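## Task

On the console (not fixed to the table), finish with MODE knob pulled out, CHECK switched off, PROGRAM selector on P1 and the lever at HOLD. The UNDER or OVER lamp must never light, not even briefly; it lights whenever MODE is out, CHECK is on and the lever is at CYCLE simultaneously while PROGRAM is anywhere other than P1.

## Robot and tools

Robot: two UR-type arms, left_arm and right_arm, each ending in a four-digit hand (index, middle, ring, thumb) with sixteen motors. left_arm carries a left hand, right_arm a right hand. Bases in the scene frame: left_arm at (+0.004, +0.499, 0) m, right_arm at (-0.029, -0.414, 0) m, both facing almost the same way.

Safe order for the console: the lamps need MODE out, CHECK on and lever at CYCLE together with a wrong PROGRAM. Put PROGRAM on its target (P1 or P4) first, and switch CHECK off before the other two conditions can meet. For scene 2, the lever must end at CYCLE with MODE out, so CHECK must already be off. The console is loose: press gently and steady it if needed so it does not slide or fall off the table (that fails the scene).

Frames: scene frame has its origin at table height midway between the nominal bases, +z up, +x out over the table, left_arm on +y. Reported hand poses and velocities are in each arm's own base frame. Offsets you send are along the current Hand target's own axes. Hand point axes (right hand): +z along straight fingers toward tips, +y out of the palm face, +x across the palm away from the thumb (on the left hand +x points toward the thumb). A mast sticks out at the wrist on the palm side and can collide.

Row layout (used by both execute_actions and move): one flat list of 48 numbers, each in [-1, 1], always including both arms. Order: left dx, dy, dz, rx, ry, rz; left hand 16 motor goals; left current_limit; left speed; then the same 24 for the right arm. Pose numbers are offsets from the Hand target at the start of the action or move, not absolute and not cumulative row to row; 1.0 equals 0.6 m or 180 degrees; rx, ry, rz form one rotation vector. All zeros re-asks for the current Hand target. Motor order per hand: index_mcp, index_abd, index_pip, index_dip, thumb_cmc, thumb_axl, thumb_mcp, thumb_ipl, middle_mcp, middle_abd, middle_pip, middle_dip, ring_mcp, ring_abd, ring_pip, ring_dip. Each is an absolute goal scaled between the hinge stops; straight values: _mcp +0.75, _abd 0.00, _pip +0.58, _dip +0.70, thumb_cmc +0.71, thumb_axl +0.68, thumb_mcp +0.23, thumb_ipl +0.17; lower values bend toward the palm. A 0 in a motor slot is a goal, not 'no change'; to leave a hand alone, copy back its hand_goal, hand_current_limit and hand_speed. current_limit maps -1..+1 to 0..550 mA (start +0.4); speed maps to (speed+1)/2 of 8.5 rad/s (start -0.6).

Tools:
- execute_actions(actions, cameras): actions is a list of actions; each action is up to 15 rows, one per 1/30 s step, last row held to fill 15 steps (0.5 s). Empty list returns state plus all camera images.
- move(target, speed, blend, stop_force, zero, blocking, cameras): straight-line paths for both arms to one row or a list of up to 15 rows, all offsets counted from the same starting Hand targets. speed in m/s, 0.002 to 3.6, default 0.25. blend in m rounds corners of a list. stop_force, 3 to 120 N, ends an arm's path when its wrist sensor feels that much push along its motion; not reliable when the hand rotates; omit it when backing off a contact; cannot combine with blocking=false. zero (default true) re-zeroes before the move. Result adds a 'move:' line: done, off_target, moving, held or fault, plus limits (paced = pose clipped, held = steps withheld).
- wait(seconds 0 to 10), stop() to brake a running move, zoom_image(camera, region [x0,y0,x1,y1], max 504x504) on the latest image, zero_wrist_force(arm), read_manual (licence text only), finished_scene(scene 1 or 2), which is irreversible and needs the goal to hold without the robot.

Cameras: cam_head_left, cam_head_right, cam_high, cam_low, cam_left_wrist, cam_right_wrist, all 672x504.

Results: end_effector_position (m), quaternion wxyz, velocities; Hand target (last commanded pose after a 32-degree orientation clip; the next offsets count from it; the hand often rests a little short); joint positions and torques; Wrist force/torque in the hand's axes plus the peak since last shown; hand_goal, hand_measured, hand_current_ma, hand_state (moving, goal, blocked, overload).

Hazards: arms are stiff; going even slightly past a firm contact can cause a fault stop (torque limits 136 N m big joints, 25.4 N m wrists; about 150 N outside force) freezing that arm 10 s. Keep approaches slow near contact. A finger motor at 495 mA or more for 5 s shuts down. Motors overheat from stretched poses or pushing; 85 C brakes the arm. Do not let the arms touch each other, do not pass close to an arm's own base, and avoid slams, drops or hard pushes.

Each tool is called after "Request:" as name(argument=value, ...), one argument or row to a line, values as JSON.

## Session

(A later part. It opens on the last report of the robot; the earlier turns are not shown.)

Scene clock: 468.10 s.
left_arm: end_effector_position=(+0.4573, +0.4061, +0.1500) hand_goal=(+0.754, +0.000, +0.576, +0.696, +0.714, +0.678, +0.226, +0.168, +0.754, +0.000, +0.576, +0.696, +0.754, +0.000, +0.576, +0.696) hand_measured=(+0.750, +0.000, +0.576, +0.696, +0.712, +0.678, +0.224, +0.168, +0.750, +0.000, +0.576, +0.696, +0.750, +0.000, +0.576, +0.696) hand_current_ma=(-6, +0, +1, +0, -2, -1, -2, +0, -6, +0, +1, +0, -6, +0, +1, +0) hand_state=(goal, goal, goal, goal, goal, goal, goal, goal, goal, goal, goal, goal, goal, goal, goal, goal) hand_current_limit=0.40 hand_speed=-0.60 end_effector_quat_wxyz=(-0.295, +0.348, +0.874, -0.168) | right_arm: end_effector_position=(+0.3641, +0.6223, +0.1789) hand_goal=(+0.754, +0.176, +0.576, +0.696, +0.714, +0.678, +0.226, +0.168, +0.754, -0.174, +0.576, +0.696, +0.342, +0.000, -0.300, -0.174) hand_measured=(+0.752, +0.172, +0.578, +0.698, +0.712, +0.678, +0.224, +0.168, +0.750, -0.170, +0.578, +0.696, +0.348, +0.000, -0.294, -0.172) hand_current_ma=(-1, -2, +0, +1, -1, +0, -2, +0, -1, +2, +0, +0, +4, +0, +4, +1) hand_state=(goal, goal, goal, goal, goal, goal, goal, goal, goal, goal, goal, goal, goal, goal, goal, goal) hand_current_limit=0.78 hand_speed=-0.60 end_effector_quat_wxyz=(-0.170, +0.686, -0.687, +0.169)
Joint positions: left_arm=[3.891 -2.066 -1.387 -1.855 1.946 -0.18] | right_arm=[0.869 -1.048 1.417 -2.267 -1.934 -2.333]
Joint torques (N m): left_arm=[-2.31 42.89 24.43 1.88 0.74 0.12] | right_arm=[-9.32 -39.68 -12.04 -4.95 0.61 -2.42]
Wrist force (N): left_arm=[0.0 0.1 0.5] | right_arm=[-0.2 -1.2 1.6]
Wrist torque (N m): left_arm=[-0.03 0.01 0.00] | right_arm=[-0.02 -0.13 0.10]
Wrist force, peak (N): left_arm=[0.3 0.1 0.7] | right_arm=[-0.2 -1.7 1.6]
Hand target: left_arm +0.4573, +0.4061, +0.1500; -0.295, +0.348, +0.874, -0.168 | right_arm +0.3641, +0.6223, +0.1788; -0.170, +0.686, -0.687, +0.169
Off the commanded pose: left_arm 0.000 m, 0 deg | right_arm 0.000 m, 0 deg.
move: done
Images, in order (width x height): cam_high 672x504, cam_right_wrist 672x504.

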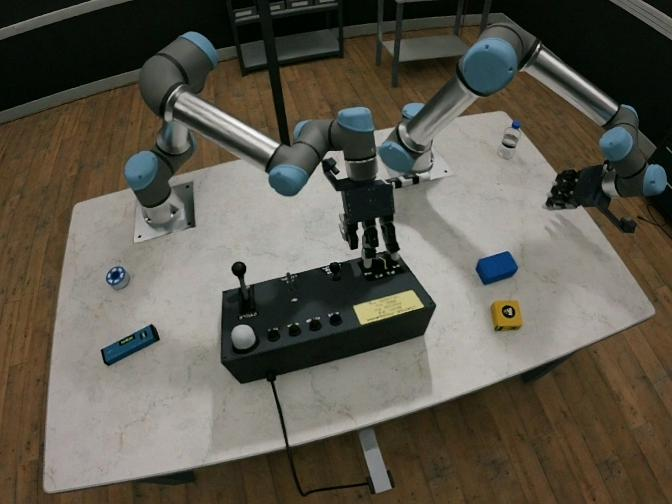

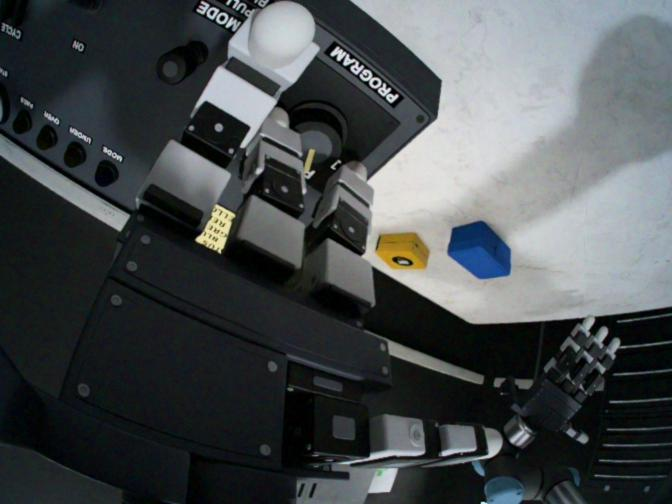

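Request:
move(
  target=[
    [0,0,0,0,0,0,0.754,0,0.576,0.696,0.714,0.678,0.226,0.168,0.754,0,0.576,0.696,0.754,0,0.576,0.696,0.4,-0.6,0,0,0.0117,0,0,0,0.754,0.175,0.576,0.696,0.714,0.678,0.226,0.168,0.754,-0.175,0.576,0.696,0.342,0,-0.3,-0.174,0.78,-0.85],
    [0,0,0,0,0,0,0.754,0,0.576,0.696,0.714,0.678,0.226,0.168,0.754,0,0.576,0.696,0.754,0,0.576,0.696,0.4,-0.6,0,0,0.0117,0,0,0,0.754,-0.12,0.576,0.696,0.714,0.678,0.226,0.168,0.754,0.12,0.576,0.696,0.342,0,-0.3,-0.174,0.78,-0.85],
  ],
  cameras=["cam_right_wrist","cam_high"],
  speed=[0.05,0.04],
)

Request:
zoom_image(
  camera="cam_right_wrist",
  region=[240, 40, 400, 200],
)

Request:
zoom_image(
  camera="cam_high",
  region=[310, 200, 430, 290],
)

Scene clock: 486.07 s.
left_arm: end_effector_position=(+0.4573, +0.4061, +0.1500) hand_goal=(+0.754, +0.000, +0.576, +0.696, +0.714, +0.678, +0.226, +0.168, +0.754, +0.000, +0.576, +0.696, +0.754, +0.000, +0.576, +0.696) hand_measured=(+0.750, +0.000, +0.576, +0.696, +0.712, +0.678, +0.224, +0.168, +0.750, +0.000, +0.576, +0.696, +0.750, +0.000, +0.576, +0.696) hand_current_ma=(-6, +0, +1, +0, -2, -1, -2, +0, -6, +0, +1, +0, -6, +0, +1, +0) hand_state=(goal, goal, goal, goal, goal, goal, goal, goal, goal, goal, goal, goal, goal, goal, goal, goal) hand_current_limit=0.40 hand_speed=-0.60 end_effector_quat_wxyz=(-0.295, +0.348, +0.874, -0.168) | right_arm: end_effector_position=(+0.3674, +0.6223, +0.1726) hand_goal=(+0.754, -0.120, +0.576, +0.696, +0.714, +0.678, +0.226, +0.168, +0.754, +0.120, +0.576, +0.696, +0.342, +0.000, -0.300, -0.174) hand_measured=(+0.750, +0.054, +0.576, +0.698, +0.712, +0.678, +0.224, +0.168, +0.750, -0.168, +0.576, +0.692, +0.348, +0.000, -0.294, -0.172) hand_current_ma=(-2, +490, +0, +0, -1, +0, -2, +0, -1, -489, +0, -2, +4, +0, +4, +1) hand_state=(goal, blocked, goal, goal, goal, goal, goal, goal, goal, blocked, goal, goal, goal, goal, goal, goal) hand_current_limit=0.78 hand_speed=-0.85 end_effector_quat_wxyz=(-0.170, +0.686, -0.687, +0.169)
Joint positions: left_arm=[3.891 -2.066 -1.387 -1.855 1.946 -0.18] | right_arm=[0.865 -1.039 1.42 -2.281 -1.933 -2.337]
Joint torques (N m): left_arm=[-2.08 41.91 23.73 1.89 0.74 -0.02] | right_arm=[-9.57 -29.38 -7.55 -3.48 0.76 -2.26]
Wrist force (N): left_arm=[0.2 0.1 0.5] | right_arm=[1.8 -2.2 -11.8]
Wrist torque (N m): left_arm=[-0.03 -0.02 0.02] | right_arm=[1.04 0.10 0.22]
Wrist force, peak (N): left_arm=[0.1 0.3 0.6] | right_arm=[4.7 -2.7 -11.4]
Hand target: left_arm +0.4573, +0.4061, +0.1500; -0.295, +0.348, +0.874, -0.168 | right_arm +0.3674, +0.6223, +0.1726; -0.170, +0.686, -0.687, +0.169
Off the commanded pose: left_arm 0.000 m, 0 deg | right_arm 0.000 m, 0 deg.
move: done
Images, in order (width x height): cam_high 672x504, cam_right_wrist 672x504.

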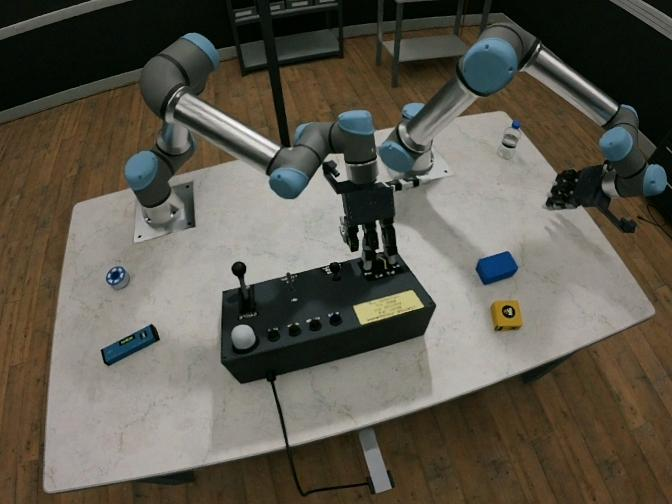

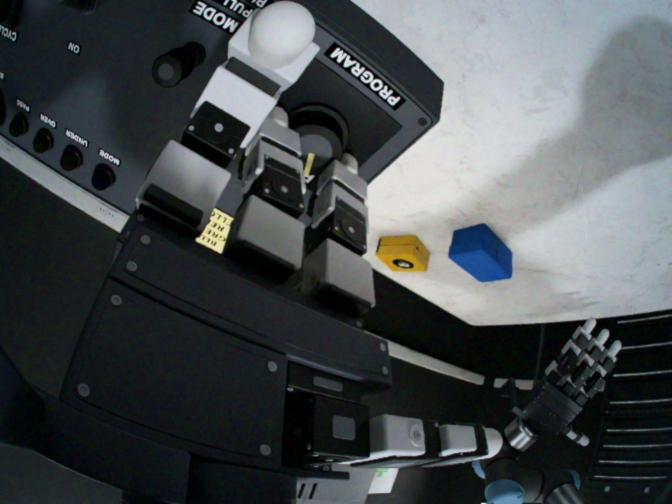

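Scaled by 3.150 from the camera's 672x504 image, which has a finer 960x720 frame.

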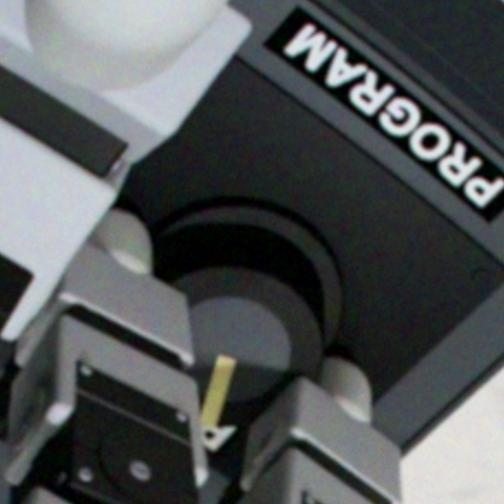

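Scaled by 4.200 from the camera's 672x504 image, which has a finer 960x720 frame.

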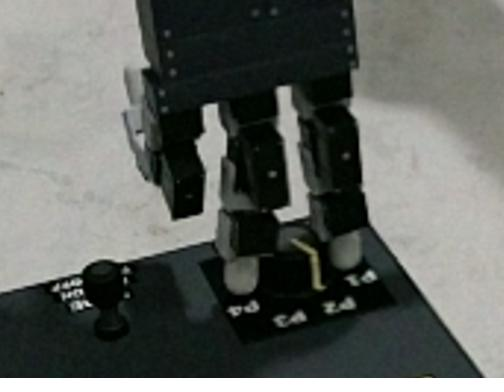

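Request:
move(
  target=[0,0,0,0,0,0,0.754,0,0.576,0.696,0.714,0.678,0.226,0.168,0.754,0,0.576,0.696,0.754,0,0.576,0.696,0.4,-0.6,0,0,-0.0067,0,0,0,0.754,-0.12,0.576,0.696,0.714,0.678,0.226,0.168,0.754,0.12,0.576,0.696,0.342,0,-0.3,-0.174,0.78,-0.85],
  cameras=["cam_right_wrist","cam_high"],
  speed=0.04,
)

Request:
zoom_image(
  camera="cam_right_wrist",
  region=[240, 40, 400, 200],
)

Request:
zoom_image(
  camera="cam_high",
  region=[340, 220, 410, 280],
)

Scene clock: 498.17 s.
left_arm: end_effector_position=(+0.4573, +0.4061, +0.1500) hand_goal=(+0.754, +0.000, +0.576, +0.696, +0.714, +0.678, +0.226, +0.168, +0.754, +0.000, +0.576, +0.696, +0.754, +0.000, +0.576, +0.696) hand_measured=(+0.750, +0.000, +0.576, +0.696, +0.712, +0.678, +0.224, +0.168, +0.750, +0.000, +0.576, +0.696, +0.750, +0.000, +0.576, +0.696) hand_current_ma=(-6, +0, +1, +0, -2, -1, -2, +0, -6, +0, +1, +0, -6, +0, +1, +0) hand_state=(goal, goal, goal, goal, goal, goal, goal, goal, goal, goal, goal, goal, goal, goal, goal, goal) hand_current_limit=0.40 hand_speed=-0.60 end_effector_quat_wxyz=(-0.295, +0.348, +0.874, -0.168) | right_arm: end_effector_position=(+0.3655, +0.6223, +0.1761) hand_goal=(+0.754, -0.120, +0.576, +0.696, +0.714, +0.678, +0.226, +0.168, +0.754, +0.120, +0.576, +0.696, +0.342, +0.000, -0.300, -0.174) hand_measured=(+0.754, +0.050, +0.576, +0.698, +0.712, +0.678, +0.224, +0.168, +0.754, -0.156, +0.576, +0.696, +0.348, +0.000, -0.294, -0.172) hand_current_ma=(+0, +477, +0, +0, -1, +0, -2, +0, +0, -489, +0, +0, +4, +0, +4, +1) hand_state=(goal, blocked, goal, goal, goal, goal, goal, goal, goal, blocked, goal, goal, goal, goal, goal, goal) hand_current_limit=0.78 hand_speed=-0.85 end_effector_quat_wxyz=(-0.170, +0.686, -0.687, +0.169)
Joint positions: left_arm=[3.891 -2.066 -1.387 -1.855 1.946 -0.18] | right_arm=[0.867 -1.044 1.418 -2.273 -1.934 -2.335]
Joint torques (N m): left_arm=[-2.05 41.52 25.23 1.83 0.74 0.15] | right_arm=[11.02 -60.58 -42.08 -1.06 -1.69 2.27]
Wrist force (N): left_arm=[0.1 0.1 0.2] | right_arm=[0.2 -1.8 6.9]
Wrist torque (N m): left_arm=[-0.01 -0.01 0.02] | right_arm=[-0.37 -0.10 -0.02]
Wrist force, peak (N): left_arm=[0.0 0.4 0.6] | right_arm=[1.4 -2.9 -12.7]
Hand target: left_arm +0.4573, +0.4061, +0.1500; -0.295, +0.348, +0.874, -0.168 | right_arm +0.3655, +0.6223, +0.1762; -0.170, +0.686, -0.687, +0.169
Off the commanded pose: left_arm 0.000 m, 0 deg | right_arm 0.000 m, 0 deg.
move: done
Images, in order (width x height): cam_high 672x504, cam_right_wrist 672x504.

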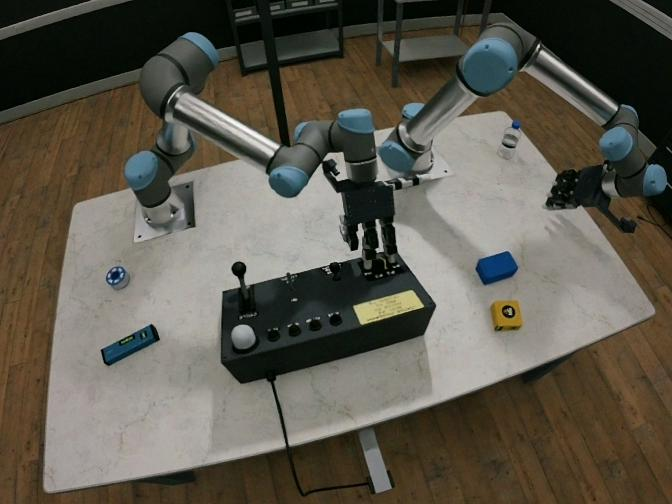

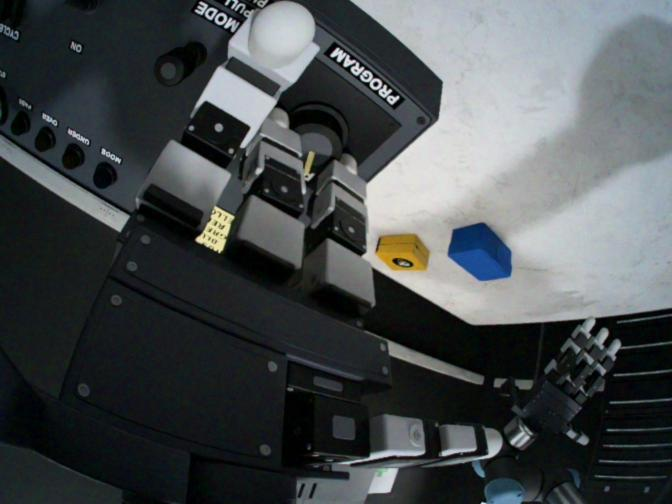

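Scaled by 3.150 from the camera's 672x504 image, which has a finer 960x720 frame.

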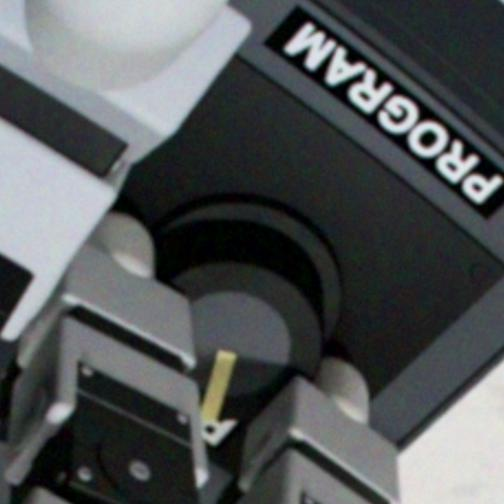

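Scaled by 7.200 from the camera's 672x504 image, which has a finer 960x720 frame.

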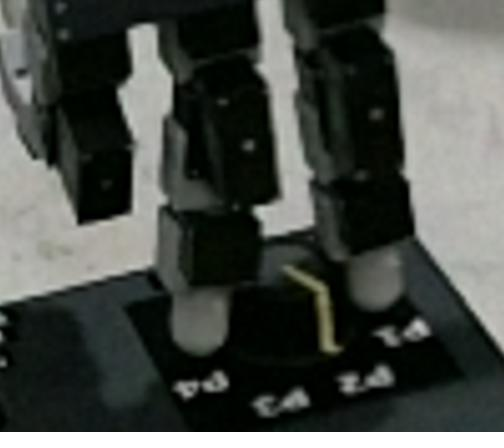

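Request:
move(
  target=[
    [0,0,0,0,0,0,0.754,0,0.576,0.696,0.714,0.678,0.226,0.168,0.754,0,0.576,0.696,0.754,0,0.576,0.696,0.4,-0.6,0.0093,0,0,0,0,0,0.754,-0.12,0.576,0.696,0.714,0.678,0.226,0.168,0.754,0.12,0.576,0.696,0.342,0,-0.3,-0.174,0.78,-0.85],
    [0,0,0,0,0,0,0.754,0,0.576,0.696,0.714,0.678,0.226,0.168,0.754,0,0.576,0.696,0.754,0,0.576,0.696,0.4,-0.6,0.0378,-0.0033,0,0,0,-0.0722,0.754,-0.12,0.576,0.696,0.714,0.678,0.226,0.168,0.754,0.12,0.576,0.696,0.342,0,-0.3,-0.174,0.78,-0.85],
    [0,0,0,0,0,0,0.754,0,0.576,0.696,0.714,0.678,0.226,0.168,0.754,0,0.576,0.696,0.754,0,0.576,0.696,0.4,-0.6,0.0648,-0.0128,0,0,0,-0.1444,0.754,-0.12,0.576,0.696,0.714,0.678,0.226,0.168,0.754,0.12,0.576,0.696,0.342,0,-0.3,-0.174,0.78,-0.85],
    [0,0,0,0,0,0,0.754,0,0.576,0.696,0.714,0.678,0.226,0.168,0.754,0,0.576,0.696,0.754,0,0.576,0.696,0.4,-0.6,0.089,-0.0282,0,0,0,-0.2167,0.754,-0.12,0.576,0.696,0.714,0.678,0.226,0.168,0.754,0.12,0.576,0.696,0.342,0,-0.3,-0.174,0.78,-0.85],
    [0,0,0,0,0,0,0.754,0,0.576,0.696,0.714,0.678,0.226,0.168,0.754,0,0.576,0.696,0.754,0,0.576,0.696,0.4,-0.6,0.1092,-0.0487,0,0,0,-0.2889,0.754,-0.12,0.576,0.696,0.714,0.678,0.226,0.168,0.754,0.12,0.576,0.696,0.342,0,-0.3,-0.174,0.78,-0.85],
  ],
  cameras=["cam_right_wrist","cam_high"],
  speed=[0.03,0.15,0.15,0.15,0.15],
  blend=[0.002,0.003,0.003,0.003,0],
)

Request:
zoom_image(
  camera="cam_high",
  region=[310, 200, 430, 290],
)

Request:
zoom_image(
  camera="cam_right_wrist",
  region=[240, 40, 400, 200],
)

Scene clock: 524.97 s.
left_arm: end_effector_position=(+0.4573, +0.4061, +0.1500) hand_goal=(+0.754, +0.000, +0.576, +0.696, +0.714, +0.678, +0.226, +0.168, +0.754, +0.000, +0.576, +0.696, +0.754, +0.000, +0.576, +0.696) hand_measured=(+0.750, +0.000, +0.576, +0.696, +0.712, +0.678, +0.224, +0.168, +0.750, +0.000, +0.576, +0.696, +0.750, +0.000, +0.576, +0.696) hand_current_ma=(-6, +0, +1, +0, -2, -1, -2, +0, -6, +0, +1, +0, -6, +0, +1, +0) hand_state=(goal, goal, goal, goal, goal, goal, goal, goal, goal, goal, goal, goal, goal, goal, goal, goal) hand_current_limit=0.40 hand_speed=-0.60 end_effector_quat_wxyz=(-0.295, +0.348, +0.874, -0.168) | right_arm: end_effector_position=(+0.3913, +0.5567, +0.1897) hand_goal=(+0.754, -0.120, +0.576, +0.696, +0.714, +0.678, +0.226, +0.168, +0.754, +0.120, +0.576, +0.696, +0.342, +0.000, -0.300, -0.174) hand_measured=(+0.842, +0.048, +0.634, +0.724, +0.712, +0.678, +0.224, +0.168, +0.680, -0.018, +0.532, +0.676, +0.348, +0.000, -0.294, -0.172) hand_current_ma=(+236, +467, +117, +38, -1, +0, -2, +0, -184, -350, -74, -22, +3, +0, +4, +1) hand_state=(blocked, blocked, blocked, blocked, goal, goal, goal, goal, blocked, blocked, blocked, goal, goal, goal, goal, goal) hand_current_limit=0.78 hand_speed=-0.85 end_effector_quat_wxyz=(-0.078, +0.918, -0.316, +0.227)
Joint positions: left_arm=[3.891 -2.066 -1.387 -1.855 1.946 -0.18] | right_arm=[0.863 -1.015 1.354 -2.239 -1.932 -3.247]
Joint torques (N m): left_arm=[-2.3 41.8 24.62 1.72 0.93 -0.1] | right_arm=[10.57 -44.46 -40.64 -2.31 0.47 -2.35]
Wrist force (N): left_arm=[0.2 0.0 0.2] | right_arm=[0.6 -1.8 5.7]
Wrist torque (N m): left_arm=[-0.01 -0.02 0.02] | right_arm=[-0.19 -0.25 0.21]
Wrist force, peak (N): left_arm=[0.1 0.2 0.6] | right_arm=[-7.3 -1.9 7.7]
Hand target: left_arm +0.4573, +0.4061, +0.1500; -0.295, +0.348, +0.874, -0.168 | right_arm +0.3913, +0.5567, +0.1898; -0.078, +0.918, -0.316, +0.227
Off the commanded pose: left_arm 0.000 m, 0 deg | right_arm 0.000 m, 0 deg.
move: done
Images, in order (width x height): cam_high 672x504, cam_right_wrist 672x504.

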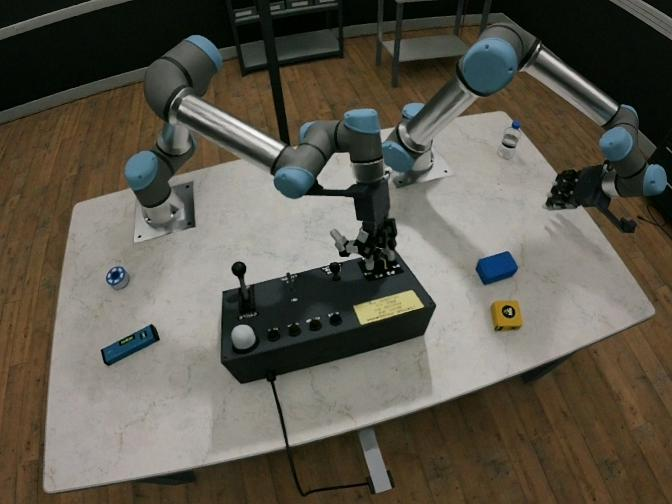

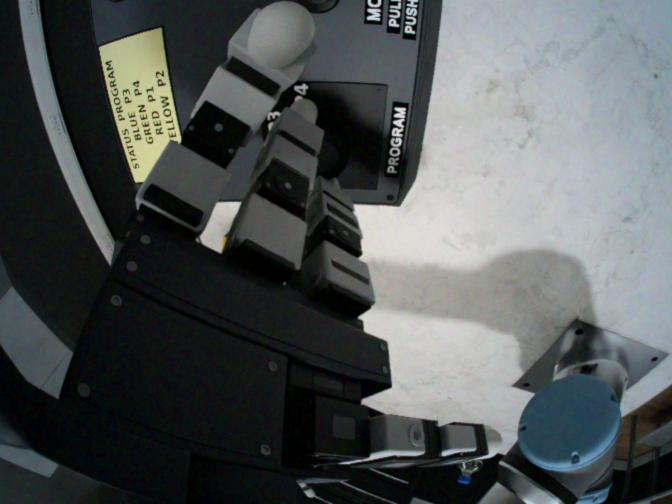

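Scaled by 4.200 from the camera's 672x504 image, which has a finer 960x720 frame.

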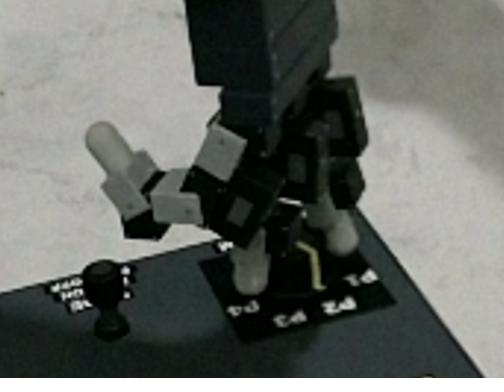

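Scaled by 3.150 from the camera's 672x504 image, which has a finer 960x720 frame.

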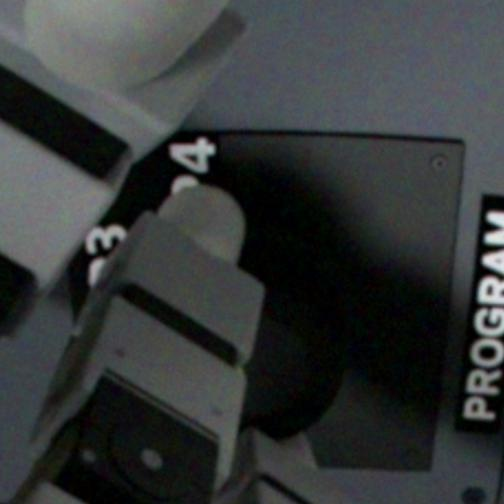

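Request:
zoom_image(
  camera="cam_high",
  region=[340, 220, 410, 280],
)

Scaled by 7.200 from the camera's 672x504 image, which has a finer 960x720 frame.

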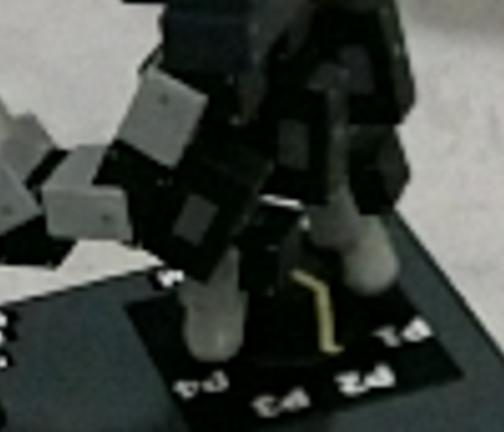

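Request:
move(
  target=[
    [0,0,0,0,0,0,0.754,0,0.576,0.696,0.714,0.678,0.226,0.168,0.754,0,0.576,0.696,0.754,0,0.576,0.696,0.4,-0.6,0,0,0,0,0,0,0.754,0.175,0.576,0.696,0.714,0.678,0.226,0.168,0.754,-0.175,0.576,0.696,0.342,0,-0.3,-0.174,0.78,-0.8],
    [0,0,0,0,0,0,0.754,0,0.576,0.696,0.714,0.678,0.226,0.168,0.754,0,0.576,0.696,0.754,0,0.576,0.696,0.4,-0.6,-0.0573,-0.012,0,0,0,0.1444,0.754,0.175,0.576,0.696,0.714,0.678,0.226,0.168,0.754,-0.175,0.576,0.696,0.342,0,-0.3,-0.174,0.78,-0.8],
    [0,0,0,0,0,0,0.754,0,0.576,0.696,0.714,0.678,0.226,0.168,0.754,0,0.576,0.696,0.754,0,0.576,0.696,0.4,-0.6,-0.1035,-0.0478,0,0,0,0.2889,0.754,0.175,0.576,0.696,0.714,0.678,0.226,0.168,0.754,-0.175,0.576,0.696,0.342,0,-0.3,-0.174,0.78,-0.8],
  ],
  cameras=["cam_right_wrist","cam_high"],
  speed=[0.1,0.2,0.2],
  blend=[0,0.004,0],
)

Request:
zoom_image(
  camera="cam_right_wrist",
  region=[240, 40, 400, 200],
)

Request:
zoom_image(
  camera="cam_high",
  region=[340, 220, 410, 280],
)

Scene clock: 633.83 s.
left_arm: end_effector_position=(+0.4573, +0.4061, +0.1500) hand_goal=(+0.754, +0.000, +0.576, +0.696, +0.714, +0.678, +0.226, +0.168, +0.754, +0.000, +0.576, +0.696, +0.754, +0.000, +0.576, +0.696) hand_measured=(+0.750, +0.000, +0.576, +0.696, +0.712, +0.678, +0.224, +0.168, +0.750, +0.000, +0.576, +0.696, +0.750, +0.000, +0.576, +0.696) hand_current_ma=(-6, +0, +1, +0, -2, -1, -2, +0, -6, +0, +1, +0, -6, +0, +1, +0) hand_state=(goal, goal, goal, goal, goal, goal, goal, goal, goal, goal, goal, goal, goal, goal, goal, goal) hand_current_limit=0.40 hand_speed=-0.60 end_effector_quat_wxyz=(-0.295, +0.348, +0.874, -0.168) | right_arm: end_effector_position=(+0.3637, +0.6176, +0.1752) hand_goal=(+0.754, +0.176, +0.576, +0.696, +0.714, +0.678, +0.226, +0.168, +0.754, -0.174, +0.576, +0.696, +0.342, +0.000, -0.300, -0.174) hand_measured=(+0.752, +0.174, +0.578, +0.698, +0.712, +0.678, +0.224, +0.168, +0.744, -0.170, +0.572, +0.692, +0.348, +0.000, -0.294, -0.172) hand_current_ma=(-1, +0, +0, +1, -1, +0, -2, +0, -8, +2, -2, -1, +3, +0, +4, +1) hand_state=(goal, goal, goal, goal, goal, goal, goal, goal, goal, goal, goal, goal, goal, goal, goal, goal) hand_current_limit=0.78 hand_speed=-0.80 end_effector_quat_wxyz=(-0.170, +0.686, -0.686, +0.169)
Joint positions: left_arm=[3.891 -2.066 -1.387 -1.855 1.946 -0.18] | right_arm=[0.865 -1.055 1.437 -2.283 -1.933 -2.338]
Joint torques (N m): left_arm=[-2.37 41.84 26.18 1.96 0.81 0.25] | right_arm=[9.2 -55.72 -11.24 -5.11 -2.06 2.28]
Wrist force (N): left_arm=[-0.1 0.3 0.4] | right_arm=[-0.2 -1.2 1.8]
Wrist torque (N m): left_arm=[0.01 0.02 0.00] | right_arm=[-0.03 -0.13 -0.06]
Wrist force, peak (N): left_arm=[0.0 0.3 0.7] | right_arm=[0.6 -2.3 6.1]
Hand target: left_arm +0.4573, +0.4061, +0.1500; -0.295, +0.348, +0.874, -0.168 | right_arm +0.3637, +0.6176, +0.1752; -0.170, +0.686, -0.687, +0.169
Off the commanded pose: left_arm 0.000 m, 0 deg | right_arm 0.000 m, 0 deg.
move: done
Images, in order (width x height): cam_high 672x504, cam_right_wrist 672x504.

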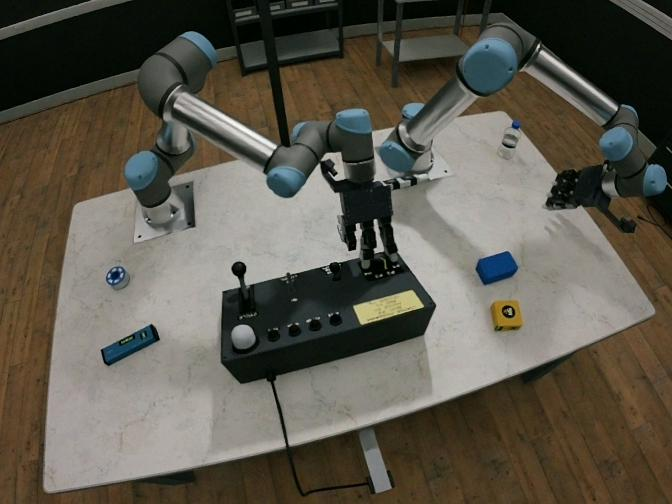

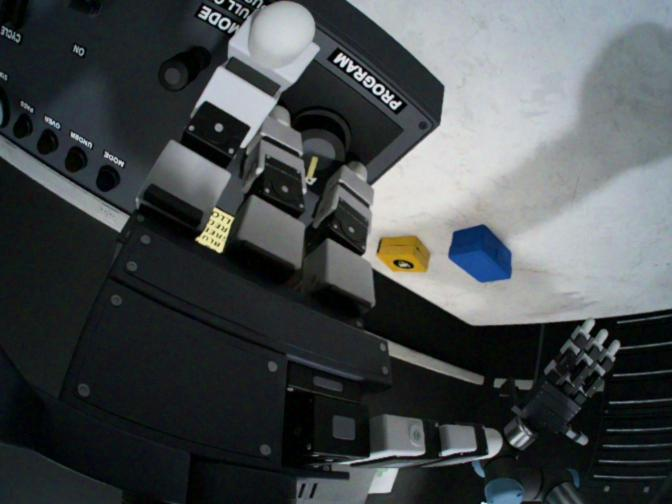

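Scaled by 3.150 from the camera's 672x504 image, which has a finer 960x720 frame.

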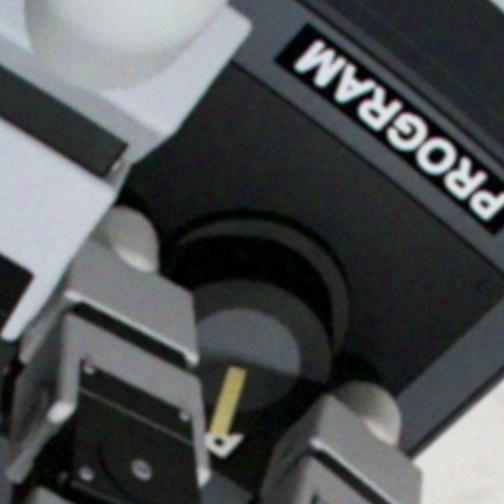

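Scaled by 7.200 from the camera's 672x504 image, which has a finer 960x720 frame.

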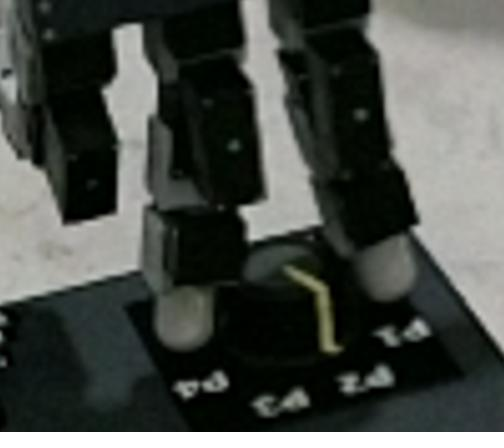

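Request:
move(
  target=[
    [0,0,0,0,0,0,0.754,0,0.576,0.696,0.714,0.678,0.226,0.168,0.754,0,0.576,0.696,0.754,0,0.576,0.696,0.4,-0.6,0,0,0,0,0,0,0.754,-0.15,0.576,0.696,0.714,0.678,0.226,0.168,0.754,0.15,0.576,0.696,0.342,0,-0.3,-0.174,0.78,-0.8],
    [0,0,0,0,0,0,0.754,0,0.576,0.696,0.714,0.678,0.226,0.168,0.754,0,0.576,0.696,0.754,0,0.576,0.696,0.4,-0.6,0.0288,-0.0033,0,0,0,-0.0722,0.574,-0.15,0.446,0.64,0.714,0.678,0.226,0.168,0.934,0.15,0.706,0.756,0.342,0,-0.3,-0.174,0.78,-0.8],
    [0,0,0,0,0,0,0.754,0,0.576,0.696,0.714,0.678,0.226,0.168,0.754,0,0.576,0.696,0.754,0,0.576,0.696,0.4,-0.6,0.0563,-0.013,0,0,0,-0.1444,0.574,-0.15,0.446,0.64,0.714,0.678,0.226,0.168,0.934,0.15,0.706,0.756,0.342,0,-0.3,-0.174,0.78,-0.8],
  ],
  cameras=["cam_right_wrist","cam_high"],
  speed=[0.1,0.15,0.15],
  blend=[0,0.003,0],
)

Request:
zoom_image(
  camera="cam_right_wrist",
  region=[240, 40, 400, 200],
)

Request:
zoom_image(
  camera="cam_high",
  region=[340, 220, 410, 280],
)

Scene clock: 653.97 s.
left_arm: end_effector_position=(+0.4573, +0.4061, +0.1500) hand_goal=(+0.754, +0.000, +0.576, +0.696, +0.714, +0.678, +0.226, +0.168, +0.754, +0.000, +0.576, +0.696, +0.754, +0.000, +0.576, +0.696) hand_measured=(+0.750, +0.000, +0.576, +0.696, +0.712, +0.678, +0.224, +0.168, +0.750, +0.000, +0.576, +0.696, +0.750, +0.000, +0.576, +0.696) hand_current_ma=(-6, +0, +1, +0, -2, -1, -2, +0, -6, +0, +1, +0, -6, +0, +1, +0) hand_state=(goal, goal, goal, goal, goal, goal, goal, goal, goal, goal, goal, goal, goal, goal, goal, goal) hand_current_limit=0.40 hand_speed=-0.60 end_effector_quat_wxyz=(-0.295, +0.348, +0.874, -0.168) | right_arm: end_effector_position=(+0.3706, +0.5838, +0.1788) hand_goal=(+0.574, -0.150, +0.446, +0.640, +0.714, +0.678, +0.226, +0.168, +0.934, +0.150, +0.706, +0.756, +0.342, +0.000, -0.300, -0.174) hand_measured=(+0.574, -0.146, +0.448, +0.644, +0.712, +0.678, +0.224, +0.168, +0.918, +0.148, +0.700, +0.752, +0.348, +0.000, -0.294, -0.172) hand_current_ma=(+0, +2, +1, +1, -1, +0, -2, +0, -16, -1, -4, -2, +3, +0, +4, +1) hand_state=(goal, goal, goal, goal, goal, goal, goal, goal, goal, goal, goal, goal, goal, goal, goal, goal) hand_current_limit=0.78 hand_speed=-0.80 end_effector_quat_wxyz=(-0.127, +0.823, -0.515, +0.203)
Joint positions: left_arm=[3.891 -2.066 -1.387 -1.855 1.946 -0.18] | right_arm=[0.861 -1.038 1.399 -2.263 -1.932 -2.795]
Joint torques (N m): left_arm=[-3.5 43.44 26.7 2.02 0.82 0.09] | right_arm=[7.21 -39.47 -39.12 -1.36 0.5 -2.39]
Wrist force (N): left_arm=[0.2 0.2 0.2] | right_arm=[0.8 -1.1 1.4]
Wrist torque (N m): left_arm=[0.00 -0.02 0.01] | right_arm=[0.01 -0.16 0.17]
Wrist force, peak (N): left_arm=[-0.1 0.1 0.7] | right_arm=[6.2 2.1 1.3]
Hand target: left_arm +0.4573, +0.4061, +0.1500; -0.295, +0.348, +0.874, -0.168 | right_arm +0.3706, +0.5838, +0.1788; -0.127, +0.823, -0.515, +0.203
Off the commanded pose: left_arm 0.000 m, 0 deg | right_arm 0.000 m, 0 deg.
move: done; blend cut to 0 m at target 2
Images, in order (width x height): cam_high 672x504, cam_right_wrist 672x504.

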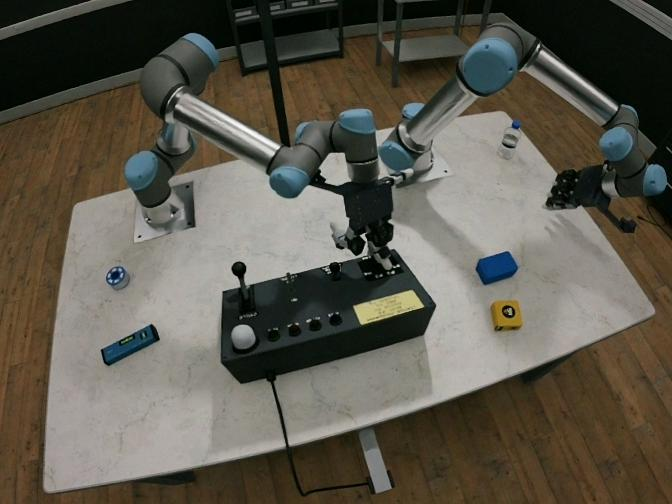

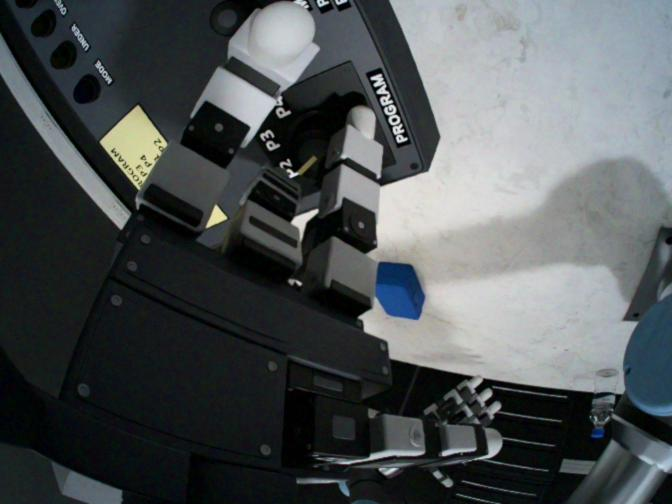

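Scaled by 3.150 from the camera's 672x504 image, which has a finer 960x720 frame.

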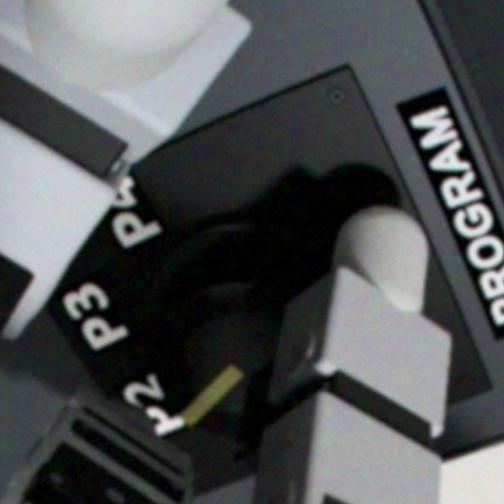

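Scaled by 7.200 from the camera's 672x504 image, which has a finer 960x720 frame.

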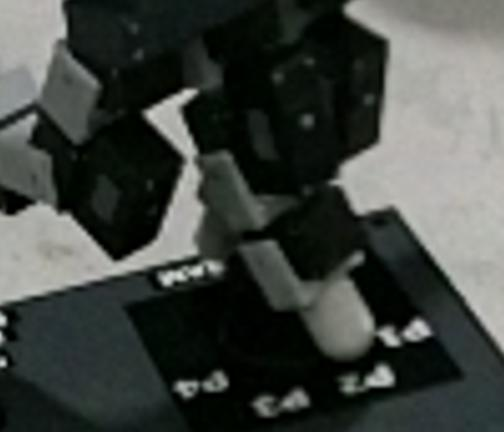

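Request:
move(
  target=[
    [0,0,0,0,0,0,0.754,0,0.576,0.696,0.714,0.678,0.226,0.168,0.754,0,0.576,0.696,0.754,0,0.576,0.696,0.4,-0.6,0,0,-0.05,0,0,0,0.574,-0.146,0.448,0.644,0.714,0.678,0.226,0.168,0.92,0.148,0.7,0.752,0.342,0,-0.3,-0.174,0.78,-0.8],
    [0,0,0,0,0,0,0.754,0,0.576,0.696,0.714,0.678,0.226,0.168,0.754,0,0.576,0.696,0.754,0,0.576,0.696,0.4,-0.6,-0.0563,-0.013,-0.05,0,0,0.1444,0.754,0.175,0.576,0.696,0.714,0.678,0.226,0.168,0.754,-0.175,0.576,0.696,0.342,0,-0.3,-0.174,0.78,-0.8],
    [0,0,0,0,0,0,0.754,0,0.576,0.696,0.714,0.678,0.226,0.168,0.754,0,0.576,0.696,0.754,0,0.576,0.696,0.4,-0.6,-0.0563,-0.013,0.0017,0,0,0.1444,0.754,0.175,0.576,0.696,0.714,0.678,0.226,0.168,0.754,-0.175,0.576,0.696,0.342,0,-0.3,-0.174,0.78,-0.8],
    [0,0,0,0,0,0,0.754,0,0.576,0.696,0.714,0.678,0.226,0.168,0.754,0,0.576,0.696,0.754,0,0.576,0.696,0.4,-0.6,-0.0563,-0.013,0.0017,0,0,0.1444,0.754,-0.15,0.576,0.696,0.714,0.678,0.226,0.168,0.754,0.15,0.576,0.696,0.342,0,-0.3,-0.174,0.78,-0.85],
  ],
  cameras=["cam_right_wrist"],
  speed=[0.15,0.25,0.08,0.1],
)

Request:
zoom_image(
  camera="cam_right_wrist",
  region=[240, 40, 400, 200],
)

Scene clock: 738.30 s.
left_arm: end_effector_position=(+0.4573, +0.4061, +0.1500) hand_goal=(+0.754, +0.000, +0.576, +0.696, +0.714, +0.678, +0.226, +0.168, +0.754, +0.000, +0.576, +0.696, +0.754, +0.000, +0.576, +0.696) hand_measured=(+0.750, +0.000, +0.576, +0.696, +0.712, +0.678, +0.224, +0.168, +0.750, +0.000, +0.576, +0.696, +0.750, +0.000, +0.576, +0.696) hand_current_ma=(-6, +0, +1, +0, -2, -1, -2, +0, -6, +0, +1, +0, -6, +0, +1, +0) hand_state=(goal, goal, goal, goal, goal, goal, goal, goal, goal, goal, goal, goal, goal, goal, goal, goal) hand_current_limit=0.40 hand_speed=-0.60 end_effector_quat_wxyz=(-0.295, +0.348, +0.874, -0.168) | right_arm: end_effector_position=(+0.3641, +0.6176, +0.1743) hand_goal=(+0.754, -0.150, +0.576, +0.696, +0.714, +0.678, +0.226, +0.168, +0.754, +0.150, +0.576, +0.696, +0.342, +0.000, -0.300, -0.174) hand_measured=(+0.742, +0.108, +0.570, +0.694, +0.712, +0.678, +0.224, +0.168, +0.752, -0.102, +0.578, +0.698, +0.348, +0.000, -0.294, -0.172) hand_current_ma=(-11, +489, -3, -1, -1, +0, -2, +0, -1, -489, +0, +1, +3, +0, +4, +1) hand_state=(goal, blocked, goal, goal, goal, goal, goal, goal, goal, blocked, goal, goal, goal, goal, goal, goal) hand_current_limit=0.78 hand_speed=-0.85 end_effector_quat_wxyz=(-0.170, +0.686, -0.687, +0.169)
Joint positions: left_arm=[3.891 -2.066 -1.387 -1.855 1.946 -0.18] | right_arm=[0.864 -1.053 1.438 -2.285 -1.933 -2.338]
Joint torques (N m): left_arm=[-3.59 43.61 25.74 2.21 0.99 0.39] | right_arm=[-9.15 -39.63 -12.49 -4.84 0.22 -2.48]
Wrist force (N): left_arm=[0.1 0.2 0.3] | right_arm=[-0.3 -1.3 2.6]
Wrist torque (N m): left_arm=[0.00 -0.01 0.01] | right_arm=[-0.11 -0.13 0.08]
Wrist force, peak (N): left_arm=[0.1 -0.2 0.8] | right_arm=[-0.4 -1.0 2.9]
Hand target: left_arm +0.4573, +0.4061, +0.1500; -0.295, +0.348, +0.874, -0.168 | right_arm +0.3641, +0.6176, +0.1743; -0.170, +0.686, -0.687, +0.169
Off the commanded pose: left_arm 0.000 m, 0 deg | right_arm 0.000 m, 0 deg.
move: done
Images, in order (width x height): cam_right_wrist 672x504.

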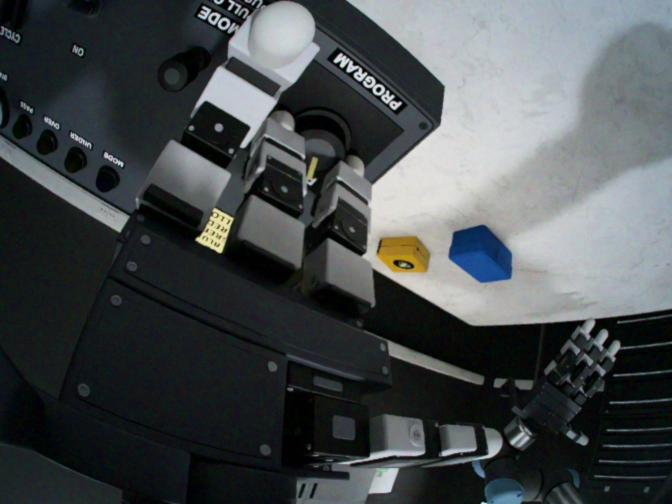

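Scaled by 3.150 from the camera's 672x504 image, which has a finer 960x720 frame.

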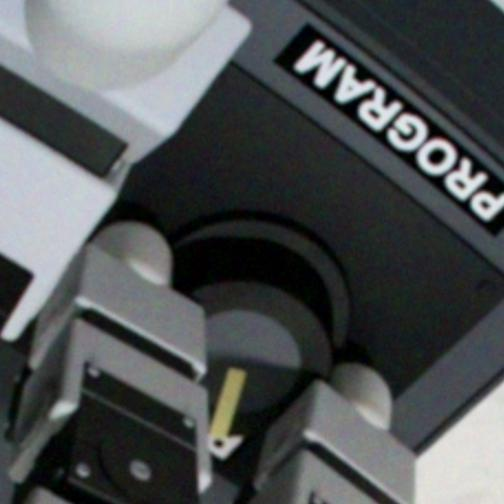

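Request:
move(
  target=[0,0,0,0,0,0,0.754,0,0.576,0.696,0.714,0.678,0.226,0.168,0.754,0,0.576,0.696,0.754,0,0.576,0.696,0.4,-0.6,0,0,0,0,0,0,0.654,-0.15,0.506,0.66,0.714,0.678,0.226,0.168,0.854,0.15,0.646,0.732,0.342,0,-0.3,-0.174,0.78,-0.9],
  cameras=["cam_right_wrist"],
)

Request:
zoom_image(
  camera="cam_right_wrist",
  region=[240, 40, 400, 200],
)

Scene clock: 747.40 s.
left_arm: end_effector_position=(+0.4573, +0.4061, +0.1500) hand_goal=(+0.754, +0.000, +0.576, +0.696, +0.714, +0.678, +0.226, +0.168, +0.754, +0.000, +0.576, +0.696, +0.754, +0.000, +0.576, +0.696) hand_measured=(+0.750, +0.000, +0.576, +0.696, +0.712, +0.678, +0.224, +0.168, +0.750, +0.000, +0.576, +0.696, +0.750, +0.000, +0.576, +0.696) hand_current_ma=(-6, +0, +1, +0, -2, -1, -2, +0, -6, +0, +1, +0, -6, +0, +1, +0) hand_state=(goal, goal, goal, goal, goal, goal, goal, goal, goal, goal, goal, goal, goal, goal, goal, goal) hand_current_limit=0.40 hand_speed=-0.60 end_effector_quat_wxyz=(-0.295, +0.348, +0.874, -0.168) | right_arm: end_effector_position=(+0.3641, +0.6176, +0.1743) hand_goal=(+0.654, -0.150, +0.506, +0.660, +0.714, +0.678, +0.226, +0.168, +0.854, +0.150, +0.646, +0.732, +0.342, +0.000, -0.300, -0.174) hand_measured=(+0.622, -0.058, +0.488, +0.654, +0.712, +0.678, +0.224, +0.168, +0.874, +0.072, +0.660, +0.736, +0.348, +0.000, -0.294, -0.172) hand_current_ma=(-52, +186, -21, -4, -1, +0, -2, +0, +26, -148, +12, +3, +3, +0, +4, +1) hand_state=(blocked, blocked, goal, goal, goal, goal, goal, goal, blocked, blocked, goal, goal, goal, goal, goal, goal) hand_current_limit=0.78 hand_speed=-0.90 end_effector_quat_wxyz=(-0.170, +0.686, -0.687, +0.169)
Joint positions: left_arm=[3.891 -2.066 -1.387 -1.855 1.946 -0.18] | right_arm=[0.864 -1.053 1.438 -2.285 -1.933 -2.338]
Joint torques (N m): left_arm=[-2.77 43.79 24.69 2.01 0.97 0.62] | right_arm=[-6.79 -43.49 -14.96 -4.86 -1.28 -2.24]
Wrist force (N): left_arm=[0.0 0.1 0.3] | right_arm=[-0.8 -1.2 1.0]
Wrist torque (N m): left_arm=[-0.01 0.00 0.01] | right_arm=[0.00 -0.17 0.10]
Wrist force, peak (N): left_arm=[0.1 0.2 0.8] | right_arm=[-0.4 -1.5 3.3]
Hand target: left_arm +0.4573, +0.4061, +0.1500; -0.295, +0.348, +0.874, -0.168 | right_arm +0.3641, +0.6176, +0.1743; -0.170, +0.686, -0.687, +0.169
Off the commanded pose: left_arm 0.000 m, 0 deg | right_arm 0.000 m, 0 deg.
move: done
Images, in order (width x height): cam_right_wrist 672x504.

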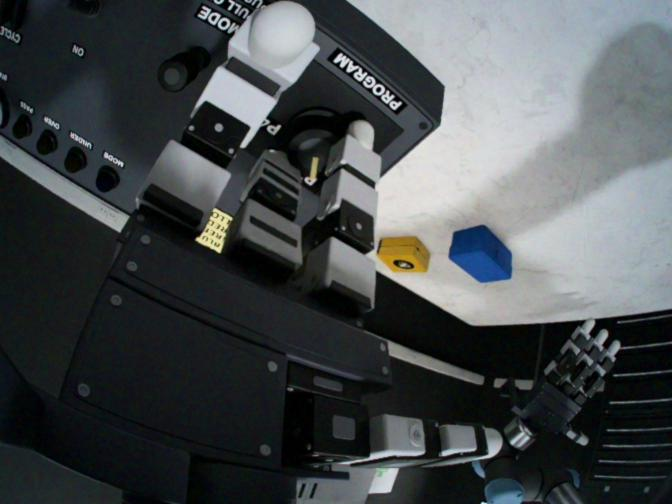

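Scaled by 3.150 from the camera's 672x504 image, which has a finer 960x720 frame.

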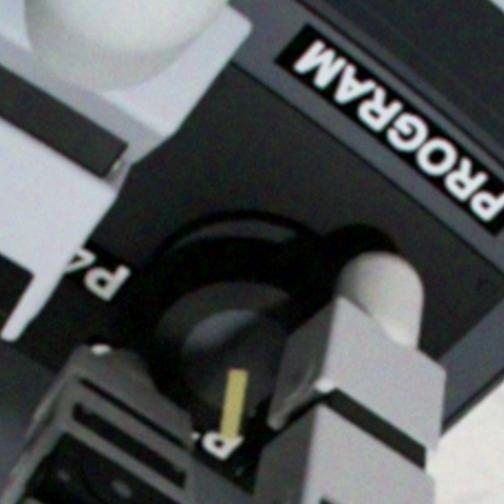

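Request:
move(
  target=[
    [0,0,0,0,0,0,0.754,0,0.576,0.696,0.714,0.678,0.226,0.168,0.754,0,0.576,0.696,0.754,0,0.576,0.696,0.4,-0.6,0,0,-0.0833,0,0,0,0.622,-0.05,0.488,0.654,0.714,0.678,0.226,0.168,0.874,0.06,0.66,0.736,0.342,0,-0.3,-0.174,0.78,-0.7],
    [0,0,0,0,0,0,0.754,0,0.576,0.696,0.714,0.678,0.226,0.168,0.754,0,0.576,0.696,0.754,0,0.576,0.696,0.4,-0.6,0.0133,0.0585,-0.0833,0,0,0,1,0,1,0.0145,0.714,0.678,0.226,0.168,0.342,0,-0.3,-0.174,0.342,0,-0.3,-0.174,0.78,-0.7],
    [0,0,0,0,0,0,0.754,0,0.576,0.696,0.714,0.678,0.226,0.168,0.754,0,0.576,0.696,0.754,0,0.576,0.696,0.4,-0.6,0.0133,0.0585,-0.0392,0,0,0,1,0,1,0.0145,0.714,0.678,0.226,0.168,0.342,0,-0.3,-0.174,0.342,0,-0.3,-0.174,0.78,-0.7],
  ],
  cameras=["cam_right_wrist","cam_high"],
  speed=[0.15,0.15,0.08],
)

Request:
zoom_image(
  camera="cam_right_wrist",
  region=[240, 40, 400, 200],
)

Request:
zoom_image(
  camera="cam_high",
  region=[340, 220, 410, 280],
)

Scene clock: 911.87 s.
left_arm: end_effector_position=(+0.4573, +0.4061, +0.1500) hand_goal=(+0.754, +0.000, +0.576, +0.696, +0.714, +0.678, +0.226, +0.168, +0.754, +0.000, +0.576, +0.696, +0.754, +0.000, +0.576, +0.696) hand_measured=(+0.750, +0.000, +0.576, +0.696, +0.712, +0.678, +0.224, +0.168, +0.750, +0.000, +0.576, +0.696, +0.750, +0.000, +0.576, +0.696) hand_current_ma=(-6, +0, +1, +0, -2, -1, -2, +0, -6, +0, +1, +0, -6, +0, +1, +0) hand_state=(goal, goal, goal, goal, goal, goal, goal, goal, goal, goal, goal, goal, goal, goal, goal, goal) hand_current_limit=0.40 hand_speed=-0.60 end_effector_quat_wxyz=(-0.295, +0.348, +0.874, -0.168) | right_arm: end_effector_position=(+0.3221, +0.6096, +0.1788) hand_goal=(+1.000, +0.000, +1.000, +0.014, +0.714, +0.678, +0.226, +0.168, +0.342, +0.000, -0.300, -0.174, +0.342, +0.000, -0.300, -0.174) hand_measured=(+0.984, -0.002, +0.992, +0.016, +0.712, +0.678, +0.224, +0.168, +0.344, +0.002, -0.294, -0.170, +0.346, +0.000, -0.294, -0.172) hand_current_ma=(-17, -1, -5, +1, -1, +0, -2, +0, +1, +1, +4, +2, +3, +0, +4, +1) hand_state=(goal, goal, goal, goal, goal, goal, goal, goal, goal, goal, goal, goal, goal, goal, goal, goal) hand_current_limit=0.78 hand_speed=-0.70 end_effector_quat_wxyz=(-0.170, +0.686, -0.687, +0.169)
Joint positions: left_arm=[3.891 -2.066 -1.387 -1.855 1.946 -0.18] | right_arm=[0.906 -1.119 1.523 -2.289 -1.946 -2.295]
Joint torques (N m): left_arm=[-2.85 43.72 24.79 2.35 0.97 0.5] | right_arm=[-8.78 -34.69 -12.14 -4.96 0.49 -2.48]
Wrist force (N): left_arm=[0.1 0.1 0.4] | right_arm=[0.2 -1.7 1.8]
Wrist torque (N m): left_arm=[-0.02 -0.01 0.01] | right_arm=[-0.04 -0.19 0.09]
Wrist force, peak (N): left_arm=[0.0 0.4 0.7] | right_arm=[-0.1 -1.8 2.8]
Hand target: left_arm +0.4573, +0.4061, +0.1500; -0.295, +0.348, +0.874, -0.168 | right_arm +0.3221, +0.6096, +0.1788; -0.170, +0.686, -0.687, +0.169
Off the commanded pose: left_arm 0.000 m, 0 deg | right_arm 0.000 m, 0 deg.
move: done
Images, in order (width x height): cam_high 672x504, cam_right_wrist 672x504.

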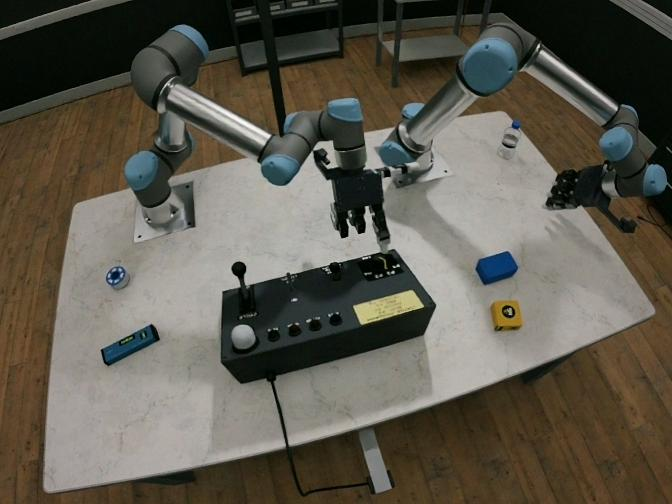

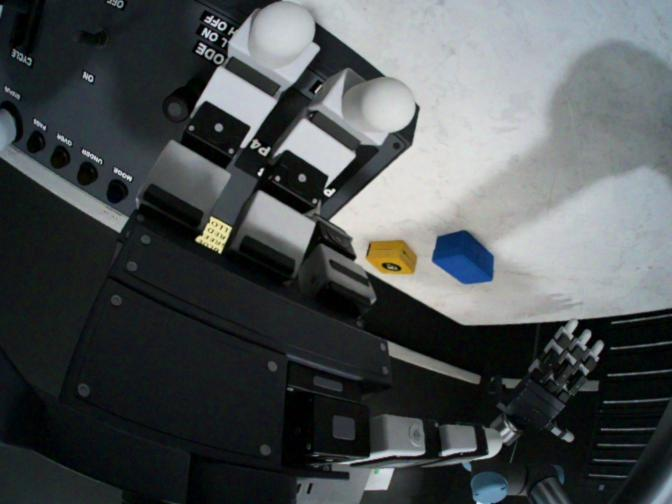

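Scaled by 3.150 from the camera's 672x504 image, which has a finer 960x720 frame.

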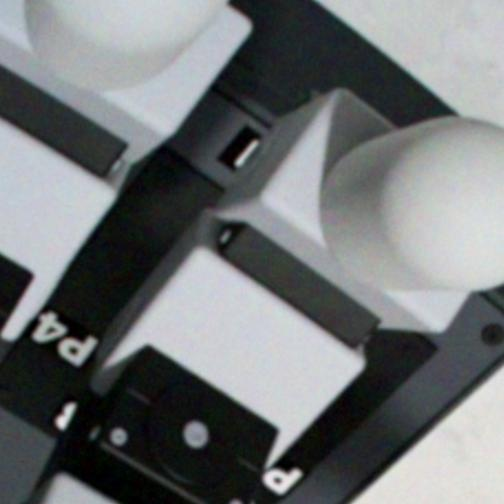

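Scaled by 7.200 from the camera's 672x504 image, which has a finer 960x720 frame.

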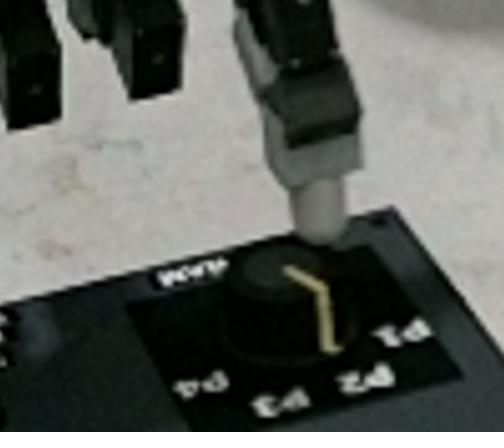

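Request:
zoom_image(
  camera="cam_high",
  region=[360, 245, 400, 275],
)

Request:
zoom_image(
  camera="cam_head_left",
  region=[240, 180, 300, 225],
)

Scaled by 12.600 from the camera's 672x504 image, which has a finer 960x720 frame.

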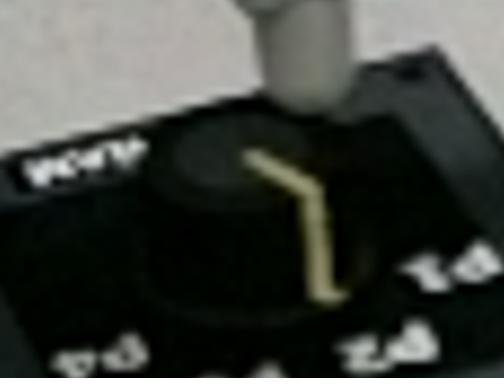

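This scene's latest camera images include none from cam_head_left. They are from: cam_high, cam_right_wrist. cam_head_left's image comes with the result of a call that names it in "cameras".


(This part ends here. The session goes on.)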